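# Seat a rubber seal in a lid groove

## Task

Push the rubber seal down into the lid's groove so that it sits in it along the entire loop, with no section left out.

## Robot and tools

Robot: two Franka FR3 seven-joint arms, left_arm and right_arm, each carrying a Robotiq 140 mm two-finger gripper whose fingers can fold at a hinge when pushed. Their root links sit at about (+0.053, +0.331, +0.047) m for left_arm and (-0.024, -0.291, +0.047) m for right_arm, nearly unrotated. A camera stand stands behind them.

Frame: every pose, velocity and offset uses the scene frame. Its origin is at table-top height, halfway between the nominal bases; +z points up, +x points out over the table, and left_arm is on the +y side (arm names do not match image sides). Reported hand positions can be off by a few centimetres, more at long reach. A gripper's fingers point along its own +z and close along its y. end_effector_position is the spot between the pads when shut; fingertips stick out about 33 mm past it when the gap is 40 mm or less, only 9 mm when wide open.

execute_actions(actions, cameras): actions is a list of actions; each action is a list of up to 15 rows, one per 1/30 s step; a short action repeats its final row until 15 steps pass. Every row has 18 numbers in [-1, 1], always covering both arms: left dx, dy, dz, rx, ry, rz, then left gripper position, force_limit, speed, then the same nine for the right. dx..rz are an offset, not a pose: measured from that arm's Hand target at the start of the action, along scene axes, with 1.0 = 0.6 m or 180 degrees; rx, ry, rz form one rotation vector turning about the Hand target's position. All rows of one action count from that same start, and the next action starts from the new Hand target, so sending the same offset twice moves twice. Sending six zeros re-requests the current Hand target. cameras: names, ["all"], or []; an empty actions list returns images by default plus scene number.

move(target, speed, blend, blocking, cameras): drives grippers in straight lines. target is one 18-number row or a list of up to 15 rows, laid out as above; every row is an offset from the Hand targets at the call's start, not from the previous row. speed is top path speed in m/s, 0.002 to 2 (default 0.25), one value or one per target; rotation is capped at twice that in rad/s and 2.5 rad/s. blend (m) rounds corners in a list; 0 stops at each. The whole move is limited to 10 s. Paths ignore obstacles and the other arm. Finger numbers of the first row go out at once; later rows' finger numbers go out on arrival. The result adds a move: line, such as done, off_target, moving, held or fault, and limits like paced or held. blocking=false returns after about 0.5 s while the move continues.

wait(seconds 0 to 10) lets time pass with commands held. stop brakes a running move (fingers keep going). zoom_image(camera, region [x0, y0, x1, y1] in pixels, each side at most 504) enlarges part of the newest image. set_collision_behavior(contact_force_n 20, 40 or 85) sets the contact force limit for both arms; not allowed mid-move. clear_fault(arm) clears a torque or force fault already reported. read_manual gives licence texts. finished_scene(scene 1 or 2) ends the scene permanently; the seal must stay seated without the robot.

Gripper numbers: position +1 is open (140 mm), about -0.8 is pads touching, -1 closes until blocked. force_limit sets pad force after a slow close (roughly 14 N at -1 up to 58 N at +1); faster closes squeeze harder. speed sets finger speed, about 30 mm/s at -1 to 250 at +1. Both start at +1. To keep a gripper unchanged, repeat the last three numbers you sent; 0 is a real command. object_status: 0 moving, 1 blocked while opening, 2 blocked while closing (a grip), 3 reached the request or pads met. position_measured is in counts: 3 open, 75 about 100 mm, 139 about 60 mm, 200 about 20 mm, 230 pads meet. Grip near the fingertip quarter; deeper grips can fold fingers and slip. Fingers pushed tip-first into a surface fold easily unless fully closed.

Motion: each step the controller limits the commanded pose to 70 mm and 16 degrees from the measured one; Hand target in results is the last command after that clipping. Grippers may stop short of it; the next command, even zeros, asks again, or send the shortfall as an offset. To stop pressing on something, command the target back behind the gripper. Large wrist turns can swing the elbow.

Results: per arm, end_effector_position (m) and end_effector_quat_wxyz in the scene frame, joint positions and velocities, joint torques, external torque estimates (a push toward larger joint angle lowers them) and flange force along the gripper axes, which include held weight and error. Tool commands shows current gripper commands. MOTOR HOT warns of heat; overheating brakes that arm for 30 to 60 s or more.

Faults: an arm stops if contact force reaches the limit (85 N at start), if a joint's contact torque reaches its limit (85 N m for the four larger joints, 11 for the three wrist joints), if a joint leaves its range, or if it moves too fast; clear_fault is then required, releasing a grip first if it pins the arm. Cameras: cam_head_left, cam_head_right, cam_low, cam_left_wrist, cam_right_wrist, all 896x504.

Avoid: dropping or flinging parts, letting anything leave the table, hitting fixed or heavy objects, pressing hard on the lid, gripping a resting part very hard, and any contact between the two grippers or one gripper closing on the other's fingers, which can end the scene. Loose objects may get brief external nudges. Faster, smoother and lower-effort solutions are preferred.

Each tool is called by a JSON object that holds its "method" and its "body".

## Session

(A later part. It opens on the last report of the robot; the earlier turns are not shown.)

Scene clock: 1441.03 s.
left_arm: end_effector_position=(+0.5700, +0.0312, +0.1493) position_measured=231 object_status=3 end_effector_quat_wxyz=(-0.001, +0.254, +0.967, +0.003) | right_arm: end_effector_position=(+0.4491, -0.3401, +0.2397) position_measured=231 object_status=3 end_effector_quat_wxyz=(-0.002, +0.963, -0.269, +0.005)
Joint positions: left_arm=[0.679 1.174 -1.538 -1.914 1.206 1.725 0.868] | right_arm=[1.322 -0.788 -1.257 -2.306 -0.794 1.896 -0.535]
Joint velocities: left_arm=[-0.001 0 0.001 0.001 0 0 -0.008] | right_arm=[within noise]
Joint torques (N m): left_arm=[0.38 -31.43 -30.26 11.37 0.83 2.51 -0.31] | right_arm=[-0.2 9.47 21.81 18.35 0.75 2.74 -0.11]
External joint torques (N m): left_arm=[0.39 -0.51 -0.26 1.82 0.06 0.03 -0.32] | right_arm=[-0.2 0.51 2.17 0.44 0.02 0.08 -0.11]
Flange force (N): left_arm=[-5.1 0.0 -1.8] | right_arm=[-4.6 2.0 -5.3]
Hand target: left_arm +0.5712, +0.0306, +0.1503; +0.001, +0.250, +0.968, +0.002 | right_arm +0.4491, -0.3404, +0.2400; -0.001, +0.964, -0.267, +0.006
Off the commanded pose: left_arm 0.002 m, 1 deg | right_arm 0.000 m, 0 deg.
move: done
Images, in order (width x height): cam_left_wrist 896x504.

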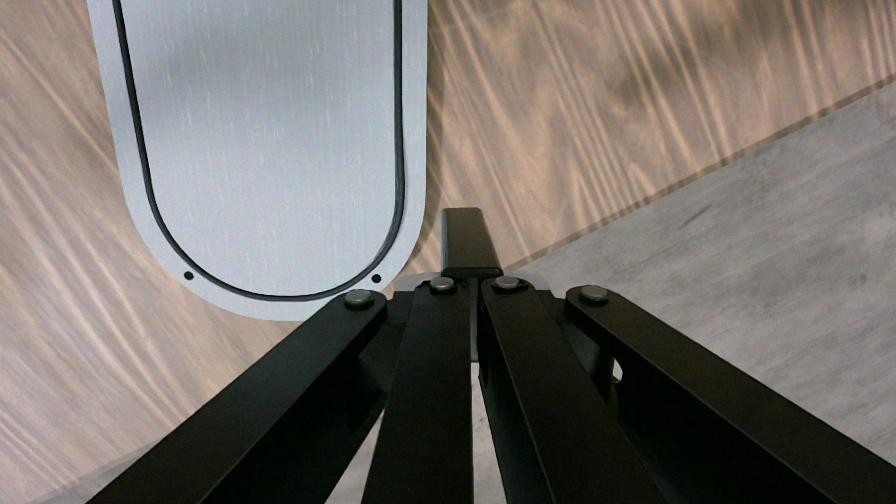

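{"method": "move", "body": {"target": [[-0.0207,-0.0265,-0.145,0,0,0,-1,-0.5,-1,0,0,0,0,0,0,-1,-0.5,-1],[-0.0207,-0.0265,-0.169,0,0,0,-1,-0.5,-1,0,0,0,0,0,0,-1,-0.5,-1],[-0.0298,-0.0425,-0.169,0,0,0,-1,-0.5,-1,0,0,0,0,0,0,-1,-0.5,-1],[-0.0298,-0.0425,-0.15,0,0,0,-1,-0.5,-1,0,0,0,0,0,0,-1,-0.5,-1],[-0.0367,-0.0548,-0.15,0,0,0,-1,-0.5,-1,0,0,0,0,0,0,-1,-0.5,-1],[-0.0367,-0.0548,-0.184,0,0,0,-1,-0.5,-1,0,0,0,0,0,0,-1,-0.5,-1],[-0.0367,-0.0548,-0.15,0,0,0,-1,-0.5,-1,0,0,0,0,0,0,-1,-0.5,-1],[-0.0098,-0.0682,-0.15,0,0,0,-1,-0.5,-1,0,0,0,0,0,0,-1,-0.5,-1],[-0.0098,-0.0682,-0.184,0,0,0,-1,-0.5,-1,0,0,0,0,0,0,-1,-0.5,-1],[-0.0098,-0.0682,-0.14,0,0,0,-1,-0.5,-1,0,0,0,0,0,0,-1,-0.5,-1]], "speed": [0.15,0.06,0.05,0.08,0.08,0.06,0.1,0.1,0.06,0.1]}}

{"method": "move", "body": {"target": [0.01,0.068,0.14,0,0,0,-1,-0.5,-1,0,0,0,0,0,0,-1,-0.5,-1], "cameras": ["cam_left_wrist"]}}

{"method": "zoom_image", "body": {"camera": "cam_left_wrist", "region": [200, 0, 500, 300]}}

Scene clock: 1463.50 s.
left_arm: end_effector_position=(+0.5663, -0.0118, +0.0659) position_measured=231 object_status=3 end_effector_quat_wxyz=(+0.002, +0.247, +0.969, +0.001) | right_arm: end_effector_position=(+0.4491, -0.3401, +0.2397) position_measured=231 object_status=3 end_effector_quat_wxyz=(-0.002, +0.963, -0.269, +0.005)
Joint positions: left_arm=[0.535 1.253 -1.382 -1.868 1.317 1.837 0.783] | right_arm=[1.322 -0.788 -1.257 -2.306 -0.794 1.896 -0.535]
Joint velocities: left_arm=[-0.001 -0.001 0 0 -0.001 -0.003 0.001] | right_arm=[within noise]
Joint torques (N m): left_arm=[0.79 -34.95 -31.04 8.71 0.52 2.32 0.12] | right_arm=[-0.2 9.5 21.86 18.27 0.75 2.73 -0.18]
External joint torques (N m): left_arm=[0.89 -0.76 -0.66 1.09 -0.22 -0.18 0.12] | right_arm=[-0.22 0.48 2.27 0.46 0.02 0.1 -0.18]
Flange force (N): left_arm=[-1.5 1.5 -2.7] | right_arm=[-4.8 2.2 -5.5]
Hand target: left_arm +0.5654, -0.0104, +0.0663; +0.001, +0.250, +0.968, +0.002 | right_arm +0.4491, -0.3404, +0.2400; -0.001, +0.964, -0.267, +0.006
Off the commanded pose: left_arm 0.002 m, 0 deg | right_arm 0.000 m, 0 deg.
move: done

Scene clock: 1464.90 s.
left_arm: end_effector_position=(+0.5728, +0.0297, +0.1502) position_measured=231 object_status=3 end_effector_quat_wxyz=(+0.003, +0.246, +0.969, +0.001) | right_arm: end_effector_position=(+0.4491, -0.3401, +0.2397) position_measured=231 object_status=3 end_effector_quat_wxyz=(-0.002, +0.963, -0.269, +0.005)
Joint positions: left_arm=[0.677 1.169 -1.535 -1.91 1.206 1.734 0.854] | right_arm=[1.322 -0.788 -1.257 -2.306 -0.794 1.896 -0.535]
Joint velocities: left_arm=[0.002 0.001 0 0 0 -0.002 0.008] | right_arm=[within noise]
Joint torques (N m): left_arm=[0.76 -31.39 -30.71 10.67 0.54 2.29 0.11] | right_arm=[-0.22 9.54 21.79 18.27 0.74 2.75 -0.16]
External joint torques (N m): left_arm=[0.71 -0.48 -0.86 1.01 -0.22 -0.19 0.11] | right_arm=[-0.13 0.57 2.21 0.31 0.02 0.1 -0.16]
Flange force (N): left_arm=[-1.0 1.4 -3.2] | right_arm=[-4.7 1.9 -5.1]
Hand target: left_arm +0.5714, +0.0304, +0.1503; +0.001, +0.250, +0.968, +0.002 | right_arm +0.4491, -0.3404, +0.2400; -0.001, +0.964, -0.267, +0.006
Off the commanded pose: left_arm 0.002 m, 1 deg | right_arm 0.000 m, 0 deg.
move: done
Images, in order (width x height): cam_left_wrist 896x504.

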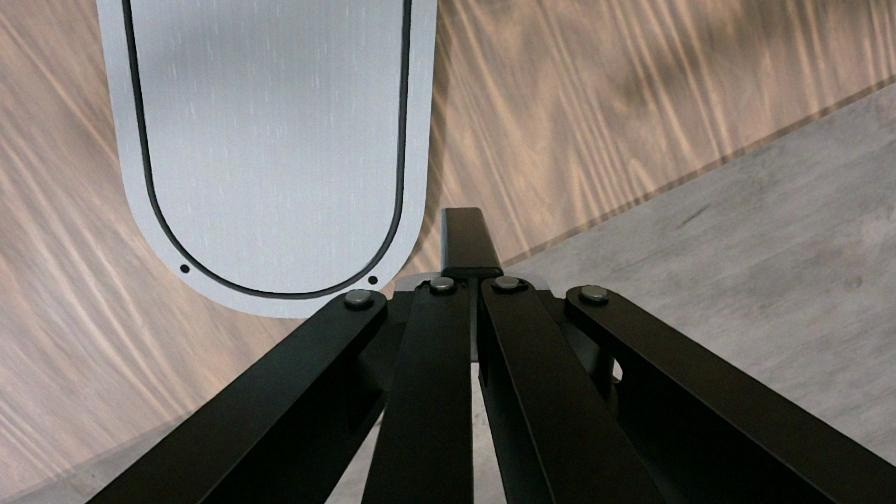

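Scaled by 1.680 from the camera's 896x504 image, which has a finer 1280x720 frame.

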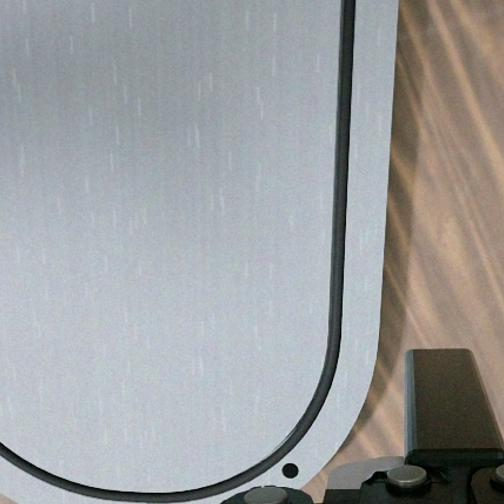

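{"method": "move", "body": {"target": [[-0.0068,-0.0757,-0.15,0,0,0,-1,-0.5,-1,0,-0.2,0,0,0,0,-1,-0.5,-1],[-0.0068,-0.0757,-0.182,0,0,0,-1,-0.5,-1,0,-0.2,0,0,0,0,-1,-0.5,-1],[-0.0068,-0.0757,-0.155,0,0,0,-1,-0.5,-1,0,-0.2,0,0,0,0,-1,-0.5,-1],[0.0167,-0.1163,-0.155,0,0,0,-1,-0.5,-1,0,-0.2,0,0,0,0,-1,-0.5,-1],[0.0167,-0.1163,-0.182,0,0,0,-1,-0.5,-1,0,-0.2,0,0,0,0,-1,-0.5,-1],[0.0167,-0.1163,-0.155,0,0,0,-1,-0.5,-1,0,-0.2,0,0,0,0,-1,-0.5,-1],[0.0253,-0.1622,-0.155,0,0,0,-1,-0.5,-1,0,-0.2,0,0,0,0,-1,-0.5,-1],[0.0253,-0.1622,-0.182,0,0,0,-1,-0.5,-1,0,-0.2,0,0,0,0,-1,-0.5,-1],[0.0253,-0.1622,-0.155,0,0,0,-1,-0.5,-1,0,-0.2,0,0,0,0,-1,-0.5,-1]], "speed": 0.09}}

{"method": "move", "body": {"target": [[-0.0253,0.1622,0.155,0,0,0,-1,-0.5,-1,0,0,0,0,0,0,-1,-0.5,-1]], "cameras": ["cam_left_wrist"]}}

Scene clock: 1488.73 s.
left_arm: end_effector_position=(+0.5870, -0.0682, +0.0566) position_measured=231 object_status=3 end_effector_quat_wxyz=(+0.002, +0.248, +0.969, +0.001) | right_arm: end_effector_position=(+0.4495, -0.4595, +0.2402) position_measured=231 object_status=3 end_effector_quat_wxyz=(-0.002, +0.963, -0.268, +0.006)
Joint positions: left_arm=[0.339 1.291 -1.335 -1.657 1.308 1.822 0.801] | right_arm=[1.22 -0.869 -1.335 -2.209 -0.876 1.827 -0.739]
Joint velocities: left_arm=[-0.001 -0.001 -0.001 0.001 -0.001 -0.003 0.001] | right_arm=[within noise]
Joint torques (N m): left_arm=[0.8 -40.59 -30.49 9.25 0.52 2.3 0.1] | right_arm=[-0.17 14.07 23.92 16.81 0.77 2.77 -0.14]
External joint torques (N m): left_arm=[0.9 -0.78 -0.47 1.52 -0.22 -0.19 0.1] | right_arm=[-0.12 0.4 1.58 0.45 0.01 0.12 -0.14]
Flange force (N): left_arm=[-4.0 1.0 -2.2] | right_arm=[-2.7 0.7 -3.8]
Hand target: left_arm +0.5865, -0.0669, +0.0573; +0.001, +0.250, +0.968, +0.002 | right_arm +0.4491, -0.4604, +0.2400; -0.001, +0.964, -0.267, +0.006
Off the commanded pose: left_arm 0.002 m, 0 deg | right_arm 0.001 m, 0 deg.
move: done

Scene clock: 1490.20 s.
left_arm: end_effector_position=(+0.5728, +0.0296, +0.1503) position_measured=231 object_status=3 end_effector_quat_wxyz=(+0.003, +0.246, +0.969, +0.001) | right_arm: end_effector_position=(+0.4495, -0.4595, +0.2402) position_measured=231 object_status=3 end_effector_quat_wxyz=(-0.002, +0.963, -0.268, +0.006)
Joint positions: left_arm=[0.676 1.161 -1.53 -1.91 1.2 1.74 0.856] | right_arm=[1.22 -0.869 -1.335 -2.209 -0.876 1.827 -0.739]
Joint velocities: left_arm=[-0.002 0 0 0.001 -0.001 -0.001 0.007] | right_arm=[within noise]
Joint torques (N m): left_arm=[0.77 -31.36 -30.56 10.85 0.53 2.29 0.16] | right_arm=[-0.19 14.09 23.92 16.82 0.78 2.77 -0.09]
External joint torques (N m): left_arm=[0.77 -0.5 -0.78 1.05 -0.23 -0.2 0.16] | right_arm=[-0.22 0.41 1.53 0.46 0.02 0.1 -0.09]
Flange force (N): left_arm=[-1.1 1.5 -3.2] | right_arm=[-2.8 0.8 -3.7]
Hand target: left_arm +0.5714, +0.0304, +0.1503; +0.001, +0.250, +0.968, +0.002 | right_arm +0.4491, -0.4604, +0.2400; -0.001, +0.964, -0.267, +0.006
Off the commanded pose: left_arm 0.002 m, 1 deg | right_arm 0.001 m, 0 deg.
move: done
Images, in order (width x height): cam_left_wrist 896x504.

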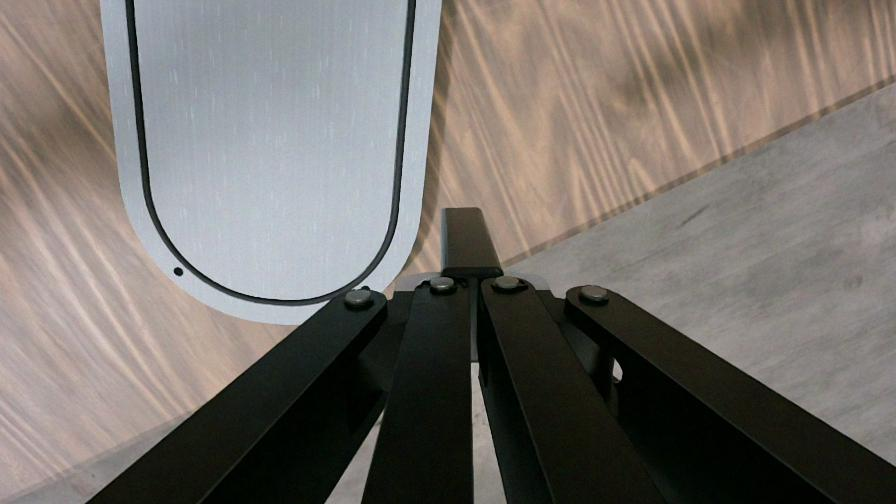

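{"method": "move", "body": {"target": [[0.025,-0.2093,-0.15,0,0,0,-1,-0.5,-1,0,0,0,0,0,0,-1,-0.5,-1],[0.025,-0.2093,-0.182,0,0,0,-1,-0.5,-1,0,0,0,0,0,0,-1,-0.5,-1],[0.025,-0.2093,-0.155,0,0,0,-1,-0.5,-1,0,0,0,0,0,0,-1,-0.5,-1],[0.0063,-0.2558,-0.155,0,0,0,-1,-0.5,-1,0,0,0,0,0,0,-1,-0.5,-1],[0.0063,-0.2558,-0.182,0,0,0,-1,-0.5,-1,0,0,0,0,0,0,-1,-0.5,-1],[0.0063,-0.2558,-0.155,0,0,0,-1,-0.5,-1,0,0,0,0,0,0,-1,-0.5,-1],[-0.023,-0.2913,-0.155,0,0,0,-1,-0.5,-1,0,0,0,0,0,0,-1,-0.5,-1],[-0.023,-0.2913,-0.182,0,0,0,-1,-0.5,-1,0,0,0,0,0,0,-1,-0.5,-1],[-0.023,-0.2913,-0.155,0,0,0,-1,-0.5,-1,0,0,0,0,0,0,-1,-0.5,-1]], "speed": 0.09}}

{"method": "move", "body": {"target": [[-0.05,-0.022,0,0,0,0,-1,-0.5,-1,0,0,0,0,0,0,-1,-0.5,-1],[-0.05,-0.022,-0.027,0,0,0,-1,-0.5,-1,0,0,0,0,0,0,-1,-0.5,-1],[-0.05,-0.022,0,0,0,0,-1,-0.5,-1,0,0,0,0,0,0,-1,-0.5,-1],[-0.106,-0.013,0,0,0,0,-1,-0.5,-1,0,0,0,0,0,0,-1,-0.5,-1],[-0.106,-0.013,-0.027,0,0,0,-1,-0.5,-1,0,0,0,0,0,0,-1,-0.5,-1],[-0.106,-0.013,0.1,0,0,0,-1,-0.5,-1,0,0,0,0,0,0,-1,-0.5,-1]], "speed": 0.09}}

{"method": "move", "body": {"target": [[0.02,0.7,0.1,0,0,0,-1,-0.5,-1,0,0,0,0,0,0,-1,-0.5,-1],[0.02,0.95,0.1,0,0,0,-1,-0.5,-1,0.04,0.7,0,0,0,0,-1,-0.5,-1]], "cameras": ["cam_right_wrist","cam_head_right"]}}

{"method": "zoom_image", "body": {"camera": "cam_right_wrist", "region": [280, 0, 640, 300]}}

{"method": "move", "body": {"target": [0,0,0,0,0,0,-1,-0.5,-1,-0.22,0.05,0,0,0,0,-1,-0.5,-1], "cameras": ["cam_right_wrist"]}}

{"method": "zoom_image", "body": {"camera": "cam_right_wrist", "region": [280, 0, 640, 300]}}

Scene clock: 1511.87 s.
left_arm: end_effector_position=(+0.5580, -0.1459, +0.0567) position_measured=231 object_status=3 end_effector_quat_wxyz=(+0.002, +0.253, +0.968, +0.001) | right_arm: end_effector_position=(+0.4495, -0.4595, +0.2402) position_measured=231 object_status=3 end_effector_quat_wxyz=(-0.002, +0.963, -0.268, +0.006)
Joint positions: left_arm=[0.137 1.297 -1.303 -1.525 1.281 1.816 0.748] | right_arm=[1.22 -0.869 -1.335 -2.209 -0.876 1.827 -0.739]
Joint velocities: left_arm=[0 0.001 0 0 -0.002 -0.004 0] | right_arm=[within noise]
Joint torques (N m): left_arm=[0.94 -43.99 -29.29 9.68 0.54 2.28 -0.14] | right_arm=[-0.18 14.08 23.89 16.81 0.76 2.79 -0.11]
External joint torques (N m): left_arm=[1.21 -0.96 -0.2 1.45 -0.19 -0.22 -0.14] | right_arm=[-0.22 0.33 1.42 0.42 0 0.12 -0.1]
Flange force (N): left_arm=[-2.8 0.9 -2.1] | right_arm=[-2.7 0.9 -3.4]
Hand target: left_arm +0.5576, -0.1443, +0.0573; +0.001, +0.250, +0.968, +0.002 | right_arm +0.4491, -0.4604, +0.2400; -0.001, +0.964, -0.267, +0.006
Off the commanded pose: left_arm 0.002 m, 0 deg | right_arm 0.001 m, 0 deg.
move: done

Scene clock: 1516.77 s.
left_arm: end_effector_position=(+0.4932, -0.1536, +0.1164) position_measured=231 object_status=3 end_effector_quat_wxyz=(+0.002, +0.248, +0.969, +0.001) | right_arm: end_effector_position=(+0.4495, -0.4595, +0.2402) position_measured=231 object_status=3 end_effector_quat_wxyz=(-0.002, +0.963, -0.268, +0.006)
Joint positions: left_arm=[0.197 1.196 -1.406 -1.703 1.217 1.771 0.616] | right_arm=[1.22 -0.869 -1.335 -2.209 -0.876 1.827 -0.739]
Joint velocities: left_arm=[0 0.001 0 0.001 0 -0.004 0.002] | right_arm=[within noise]
Joint torques (N m): left_arm=[0.83 -38.17 -30.2 11.18 0.52 2.29 0.22] | right_arm=[-0.28 14.11 23.94 16.78 0.77 2.78 -0.14]
External joint torques (N m): left_arm=[0.94 -0.76 -0.57 1.71 -0.22 -0.21 0.22] | right_arm=[-0.41 0.35 1.43 0.47 0 0.11 -0.14]
Flange force (N): left_arm=[-4.5 0.3 -3.0] | right_arm=[-3.1 1.4 -3.7]
Hand target: left_arm +0.4940, -0.1521, +0.1173; +0.001, +0.250, +0.968, +0.002 | right_arm +0.4491, -0.4604, +0.2400; -0.001, +0.964, -0.267, +0.006
Off the commanded pose: left_arm 0.002 m, 0 deg | right_arm 0.001 m, 0 deg.
move: done

Scene clock: 1522.23 s.
left_arm: end_effector_position=(+0.5062, +0.4162, +0.1776) position_measured=231 object_status=3 end_effector_quat_wxyz=(+0.002, +0.248, +0.969, +0.002) | right_arm: end_effector_position=(+0.4738, -0.0403, +0.2398) position_measured=231 object_status=3 end_effector_quat_wxyz=(-0.002, +0.965, -0.264, +0.006)
Joint positions: left_arm=[1.747 1.343 -1.805 -2.363 1.25 1.574 1.411] | right_arm=[2.208 -0.415 -1.632 -2.067 -0.479 2.055 -0.231]
Joint velocities: left_arm=[0 0 0 0.001 0 0 0.006] | right_arm=[0 0 0 -0.001 -0.001 -0.001 0.004]
Joint torques (N m): left_arm=[0.73 -20.41 -27.92 8.85 0.91 2.37 0.13] | right_arm=[0.22 13.06 14.06 22.54 1.2 2.52 0.34]
External joint torques (N m): left_arm=[0.65 -0.14 -0.2 1.19 0.09 -0.07 0.13] | right_arm=[0.06 0.7 1.07 0.66 0.54 -0.11 0.34]
Flange force (N): left_arm=[-0.6 2.6 -1.5] | right_arm=[-3.3 3.6 -4.7]
Hand target: left_arm +0.5060, +0.4179, +0.1773; +0.001, +0.250, +0.968, +0.002 | right_arm +0.4731, -0.0404, +0.2400; -0.001, +0.964, -0.267, +0.006
Off the commanded pose: left_arm 0.002 m, 0 deg | right_arm 0.001 m, 0 deg.
move: done
Images, in order (width x height): cam_head_right 896x504, cam_right_wrist 896x504.

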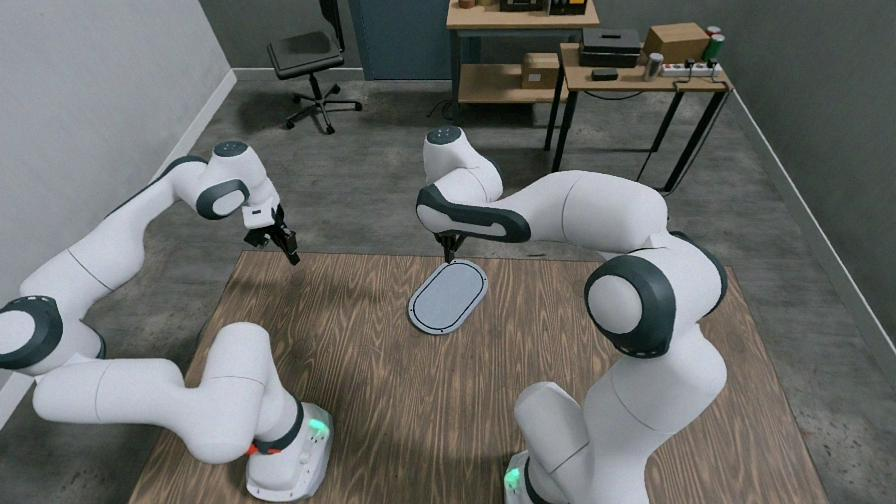

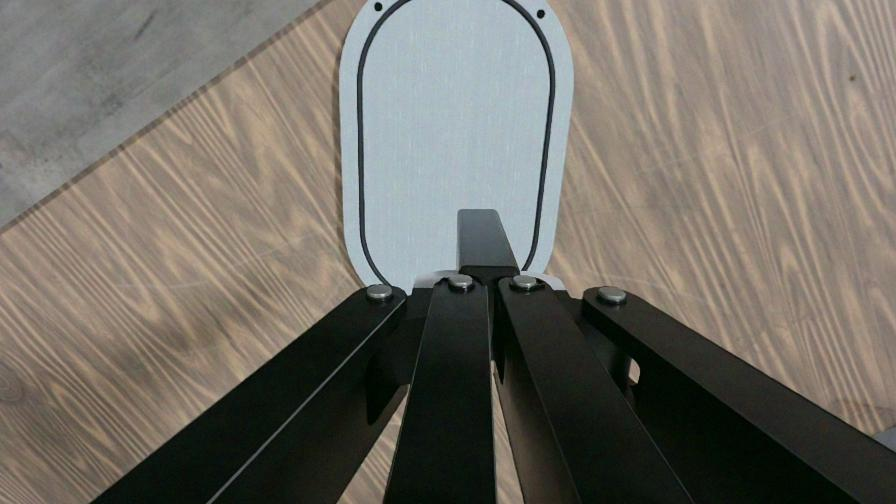

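Scaled by 1.400 from the camera's 896x504 image, which has a finer 1280x720 frame.

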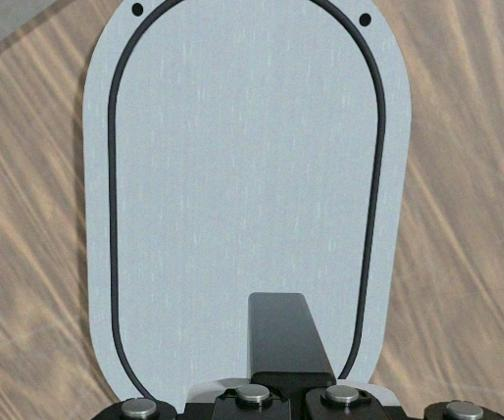

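Scene clock: 1524.13 s.
left_arm: end_effector_position=(+0.5061, +0.4162, +0.1775) position_measured=231 object_status=3 end_effector_quat_wxyz=(+0.002, +0.249, +0.969, +0.002) | right_arm: end_effector_position=(+0.3413, -0.0109, +0.2405) position_measured=231 object_status=3 end_effector_quat_wxyz=(+0.000, +0.965, -0.263, +0.006)
Joint positions: left_arm=[1.747 1.343 -1.805 -2.363 1.25 1.574 1.413] | right_arm=[1.774 -0.486 -1.047 -2.382 -0.492 2.076 -0.002]
Joint velocities: left_arm=[within noise] | right_arm=[0 0 -0.001 0.001 0.001 0 0.004]
Joint torques (N m): left_arm=[0.88 -20.45 -27.89 8.91 0.86 2.43 0.14] | right_arm=[-0.65 -2.33 13.19 21.62 1.13 2.96 0.3]
External joint torques (N m): left_arm=[0.83 -0.21 -0.14 1.24 0.05 -0.02 0.14] | right_arm=[-0.6 1.27 1.88 0.04 0.49 0.4 0.3]
Flange force (N): left_arm=[-0.2 2.7 -1.4] | right_arm=[-3.7 1.6 -1.4]
Hand target: left_arm +0.5060, +0.4179, +0.1773; +0.001, +0.250, +0.968, +0.002 | right_arm +0.3411, -0.0104, +0.2400; -0.001, +0.964, -0.267, +0.006
Off the commanded pose: left_arm 0.002 m, 0 deg | right_arm 0.001 m, 0 deg.
move: done
Images, in order (width x height): cam_right_wrist 896x504.

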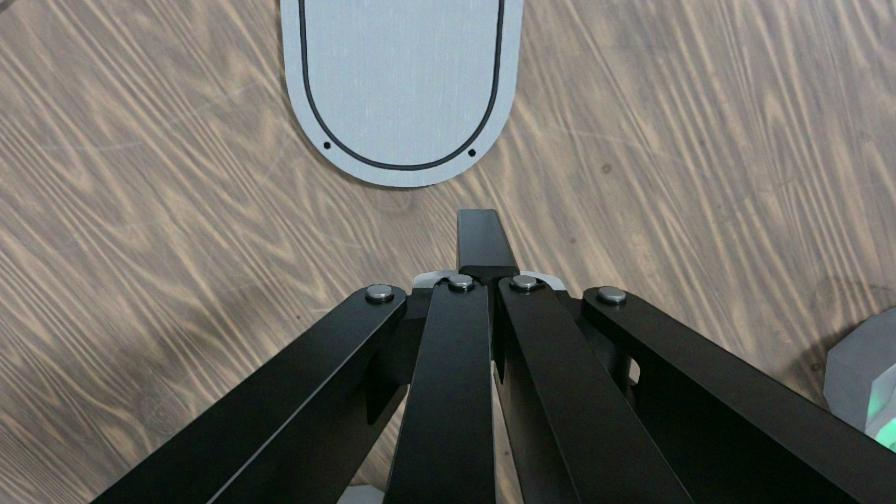

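Scaled by 1.400 from the camera's 896x504 image, which has a finer 1280x720 frame.

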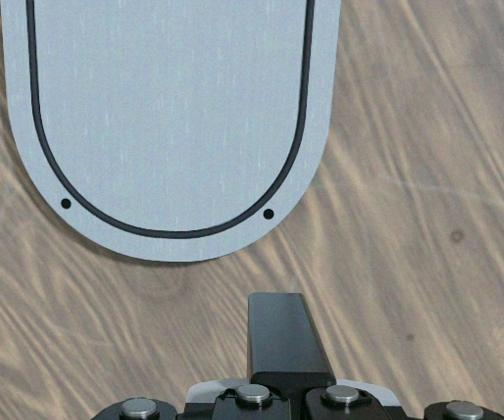

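{"method": "move", "body": {"target": [[0,0,0,0,0,0,-1,-0.5,-1,0.1848,0.1288,-0.3,0,0,0,-1,-0.5,-1],[0,0,0,0,0,0,-1,-0.5,-1,0.1848,0.1288,-0.344,0,0,0,-1,-0.5,-1],[0,0,0,0,0,0,-1,-0.5,-1,0.1848,0.1288,-0.313,0,0,0,-1,-0.5,-1],[0,0,0,0,0,0,-1,-0.5,-1,0.1375,0.1363,-0.313,0,0,0,-1,-0.5,-1],[0,0,0,0,0,0,-1,-0.5,-1,0.1375,0.1363,-0.344,0,0,0,-1,-0.5,-1],[0,0,0,0,0,0,-1,-0.5,-1,0.1375,0.1363,-0.313,0,0,0,-1,-0.5,-1],[0,0,0,0,0,0,-1,-0.5,-1,0.0923,0.1188,-0.313,0,0,0,-1,-0.5,-1],[0,0,0,0,0,0,-1,-0.5,-1,0.0923,0.1188,-0.344,0,0,0,-1,-0.5,-1],[0,0,0,0,0,0,-1,-0.5,-1,0.0923,0.1188,-0.31,0,0,0,-1,-0.5,-1]], "speed": [0.25,0.08,0.09,0.09,0.08,0.09,0.09,0.08,0.09]}}

{"method": "move", "body": {"target": [[0,0,0,0,0,0,-1,-0.5,-1,-0.0486,-0.0416,0,0,0,0,-1,-0.5,-1],[0,0,0,0,0,0,-1,-0.5,-1,-0.0486,-0.0416,-0.034,0,0,0,-1,-0.5,-1],[0,0,0,0,0,0,-1,-0.5,-1,-0.0486,-0.0416,0,0,0,0,-1,-0.5,-1],[0,0,0,0,0,0,-1,-0.5,-1,-0.0693,-0.0936,0,0,0,0,-1,-0.5,-1],[0,0,0,0,0,0,-1,-0.5,-1,-0.0693,-0.0936,-0.034,0,0,0,-1,-0.5,-1],[0,0,0,0,0,0,-1,-0.5,-1,-0.0693,-0.0936,0.2,0,0,0,-1,-0.5,-1]], "speed": [0.09,0.08,0.09,0.09,0.08,0.2], "cameras": ["cam_right_wrist"]}}

Scene clock: 1550.27 s.
left_arm: end_effector_position=(+0.5061, +0.4162, +0.1775) position_measured=231 object_status=3 end_effector_quat_wxyz=(+0.002, +0.249, +0.969, +0.002) | right_arm: end_effector_position=(+0.3973, +0.0621, +0.0541) position_measured=231 object_status=3 end_effector_quat_wxyz=(-0.002, +0.963, -0.268, +0.007)
Joint positions: left_arm=[1.747 1.343 -1.805 -2.363 1.25 1.574 1.413] | right_arm=[2.785 -0.675 -2.087 -2.176 -0.88 2.348 0.256]
Joint velocities: left_arm=[within noise] | right_arm=[0.001 0 0 -0.002 0 -0.004 -0.004]
Joint torques (N m): left_arm=[0.82 -20.45 -27.86 8.9 0.85 2.44 0.12] | right_arm=[-0.67 26.96 19.57 15.29 1.04 2.58 -0.02]
External joint torques (N m): left_arm=[0.79 -0.19 -0.08 1.24 0.03 -0.01 0.11] | right_arm=[-0.72 -0.02 2.36 -0.11 0.51 0.01 -0.02]
Flange force (N): left_arm=[-0.4 2.7 -1.3] | right_arm=[-0.4 5.4 -8.7]
Hand target: left_arm +0.5060, +0.4179, +0.1773; +0.001, +0.250, +0.968, +0.002 | right_arm +0.3965, +0.0609, +0.0540; -0.001, +0.964, -0.267, +0.006
Off the commanded pose: left_arm 0.002 m, 0 deg | right_arm 0.001 m, 0 deg.
move: done; limits=paced

Scene clock: 1555.57 s.
left_arm: end_effector_position=(+0.5061, +0.4162, +0.1775) position_measured=231 object_status=3 end_effector_quat_wxyz=(+0.002, +0.249, +0.969, +0.002) | right_arm: end_effector_position=(+0.3558, +0.0056, +0.1743) position_measured=231 object_status=3 end_effector_quat_wxyz=(-0.002, +0.963, -0.269, +0.007)
Joint positions: left_arm=[1.747 1.343 -1.805 -2.363 1.25 1.574 1.413] | right_arm=[2.117 -0.508 -1.419 -2.383 -0.65 2.199 0.113]
Joint velocities: left_arm=[within noise] | right_arm=[0 0 0 0.001 0 -0.004 -0.007]
Joint torques (N m): left_arm=[0.88 -20.45 -27.9 8.9 0.85 2.45 0.1] | right_arm=[-0.71 5.38 15.82 19.26 0.63 2.49 -0.18]
External joint torques (N m): left_arm=[0.96 -0.09 -0.08 1.32 0.04 -0.01 0.1] | right_arm=[-0.72 -0.15 2.09 -0.03 0.03 -0.09 -0.18]
Flange force (N): left_arm=[0.0 2.8 -1.3] | right_arm=[-3.5 13.4 -10.2]
Hand target: left_arm +0.5060, +0.4179, +0.1773; +0.001, +0.250, +0.968, +0.002 | right_arm +0.3549, +0.0047, +0.1740; -0.001, +0.964, -0.267, +0.006
Off the commanded pose: left_arm 0.002 m, 0 deg | right_arm 0.001 m, 0 deg.
move: done
Images, in order (width x height): cam_right_wrist 896x504.

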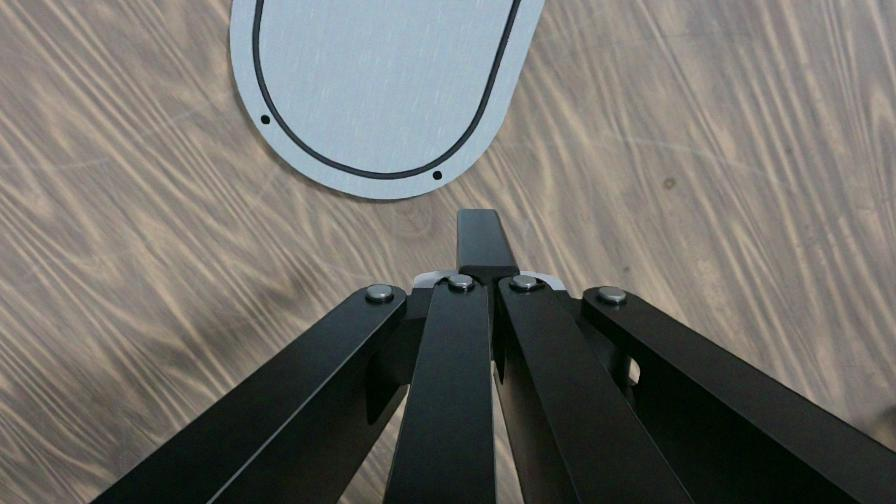

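{"method": "move", "body": {"target": [[0,0,0,0,0,0,-1,-0.5,-1,0.0525,0.0775,-0.195,0,0,0,-1,-0.5,-1],[0,0,0,0,0,0,-1,-0.5,-1,0.0525,0.0775,-0.234,0,0,0,-1,-0.5,-1],[0,0,0,0,0,0,-1,-0.5,-1,0.0525,0.0775,-0.203,0,0,0,-1,-0.5,-1],[0,0,0,0,0,0,-1,-0.5,-1,0.038,0.0127,-0.203,0,0,0,-1,-0.5,-1],[0,0,0,0,0,0,-1,-0.5,-1,0.038,0.0127,-0.234,0,0,0,-1,-0.5,-1],[0,0,0,0,0,0,-1,-0.5,-1,0.038,0.0127,-0.203,0,0,0,-1,-0.5,-1],[0,0,0,0,0,0,-1,-0.5,-1,0.0573,-0.0443,-0.203,0,0,0,-1,-0.5,-1],[0,0,0,0,0,0,-1,-0.5,-1,0.0573,-0.0443,-0.234,0,0,0,-1,-0.5,-1],[0,0,0,0,0,0,-1,-0.5,-1,0.0573,-0.0443,-0.2,0,0,0,-1,-0.5,-1]], "speed": 0.1}}

{"method": "move", "body": {"target": [[0,0,0,0,0,0,-1,-0.5,-1,-0.0573,-0.3,0.3,0,0,0,-1,-0.5,-1],[0,0.1,0,0,0,0,-1,-0.5,-1,-0.0573,-0.6,0.3,0,0,0,-1,-0.5,-1]], "cameras": ["cam_head_right","cam_head_left"]}}

{"method": "zoom_image", "body": {"camera": "cam_head_right", "region": [390, 240, 510, 350]}}

{"method": "finished_scene", "body": {"scene": 2}}

Scene clock: 1580.17 s.
left_arm: end_effector_position=(+0.5061, +0.4162, +0.1775) position_measured=231 object_status=3 end_effector_quat_wxyz=(+0.002, +0.249, +0.969, +0.002) | right_arm: end_effector_position=(+0.3905, -0.0209, +0.0545) position_measured=231 object_status=3 end_effector_quat_wxyz=(-0.002, +0.963, -0.268, +0.007)
Joint positions: left_arm=[1.747 1.343 -1.805 -2.363 1.25 1.574 1.413] | right_arm=[2.516 -0.564 -1.999 -2.37 -0.868 2.441 0.154]
Joint velocities: left_arm=[within noise] | right_arm=[0 0.001 0.002 0 -0.001 -0.004 -0.005]
Joint torques (N m): left_arm=[0.88 -20.43 -27.9 8.9 0.87 2.46 0.1] | right_arm=[-0.62 20.54 16.52 14.97 0.9 2.54 -0.14]
External joint torques (N m): left_arm=[0.86 -0.16 -0.17 1.25 0.06 0.01 0.1] | right_arm=[-0.61 0.04 2.14 -0.05 0.41 -0.04 -0.14]
Flange force (N): left_arm=[-0.1 2.6 -1.4] | right_arm=[-1.2 6.2 -11.8]
Hand target: left_arm +0.5060, +0.4179, +0.1773; +0.001, +0.250, +0.968, +0.002 | right_arm +0.3893, -0.0219, +0.0540; -0.001, +0.964, -0.267, +0.006
Off the commanded pose: left_arm 0.002 m, 0 deg | right_arm 0.002 m, 0 deg.
move: done

Scene clock: 1584.17 s.
left_arm: end_effector_position=(+0.5063, +0.4762, +0.1776) position_measured=231 object_status=3 end_effector_quat_wxyz=(+0.002, +0.248, +0.969, +0.002) | right_arm: end_effector_position=(+0.3549, -0.3810, +0.2340) position_measured=231 object_status=3 end_effector_quat_wxyz=(-0.002, +0.963, -0.269, +0.006)
Joint positions: left_arm=[1.829 1.357 -1.794 -2.315 1.268 1.558 1.542] | right_arm=[1.015 -1.072 -1.082 -2.549 -0.911 1.749 -0.529]
Joint velocities: left_arm=[within noise] | right_arm=[-0.001 0 0.003 -0.001 0 0 -0.005]
Joint torques (N m): left_arm=[0.71 -21.74 -28.7 8.55 0.86 2.44 0.11] | right_arm=[0.03 9.77 21.02 16.23 0.32 2.58 -0.14]
External joint torques (N m): left_arm=[0.72 -0.23 -0.23 1.47 0.04 -0.01 0.11] | right_arm=[0.14 0.41 1.44 0.56 -0.43 -0.07 -0.14]
Flange force (N): left_arm=[-0.8 3.2 -1.8] | right_arm=[-0.3 -0.3 -3.3]
Hand target: left_arm +0.5060, +0.4779, +0.1773; +0.001, +0.250, +0.968, +0.002 | right_arm +0.3549, -0.3819, +0.2340; -0.001, +0.964, -0.267, +0.006
Off the commanded pose: left_arm 0.002 m, 0 deg | right_arm 0.001 m, 0 deg.
move: done
Images, in order (width x height): cam_head_left 896x504, cam_head_right 896x504.

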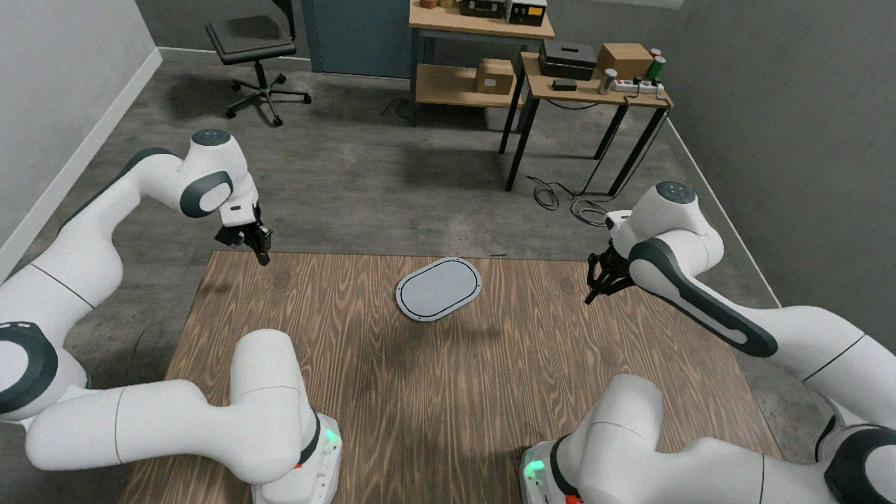

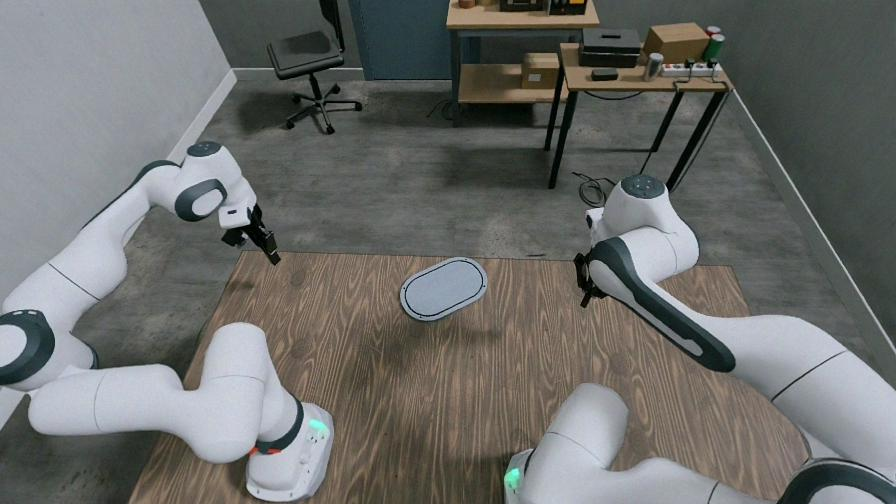

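Scaled by 4.200 from the camera's 896x504 image, which has a finer 1280x720 frame.

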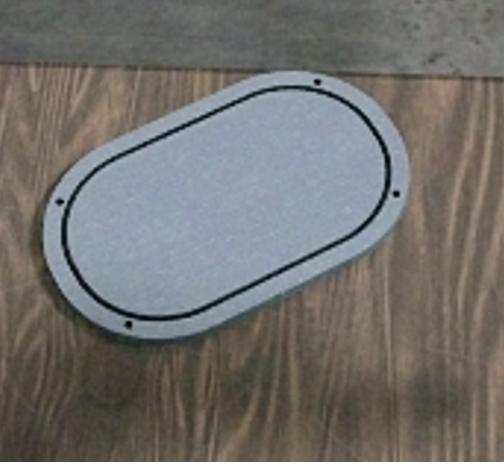

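The scene is finished: the task was done.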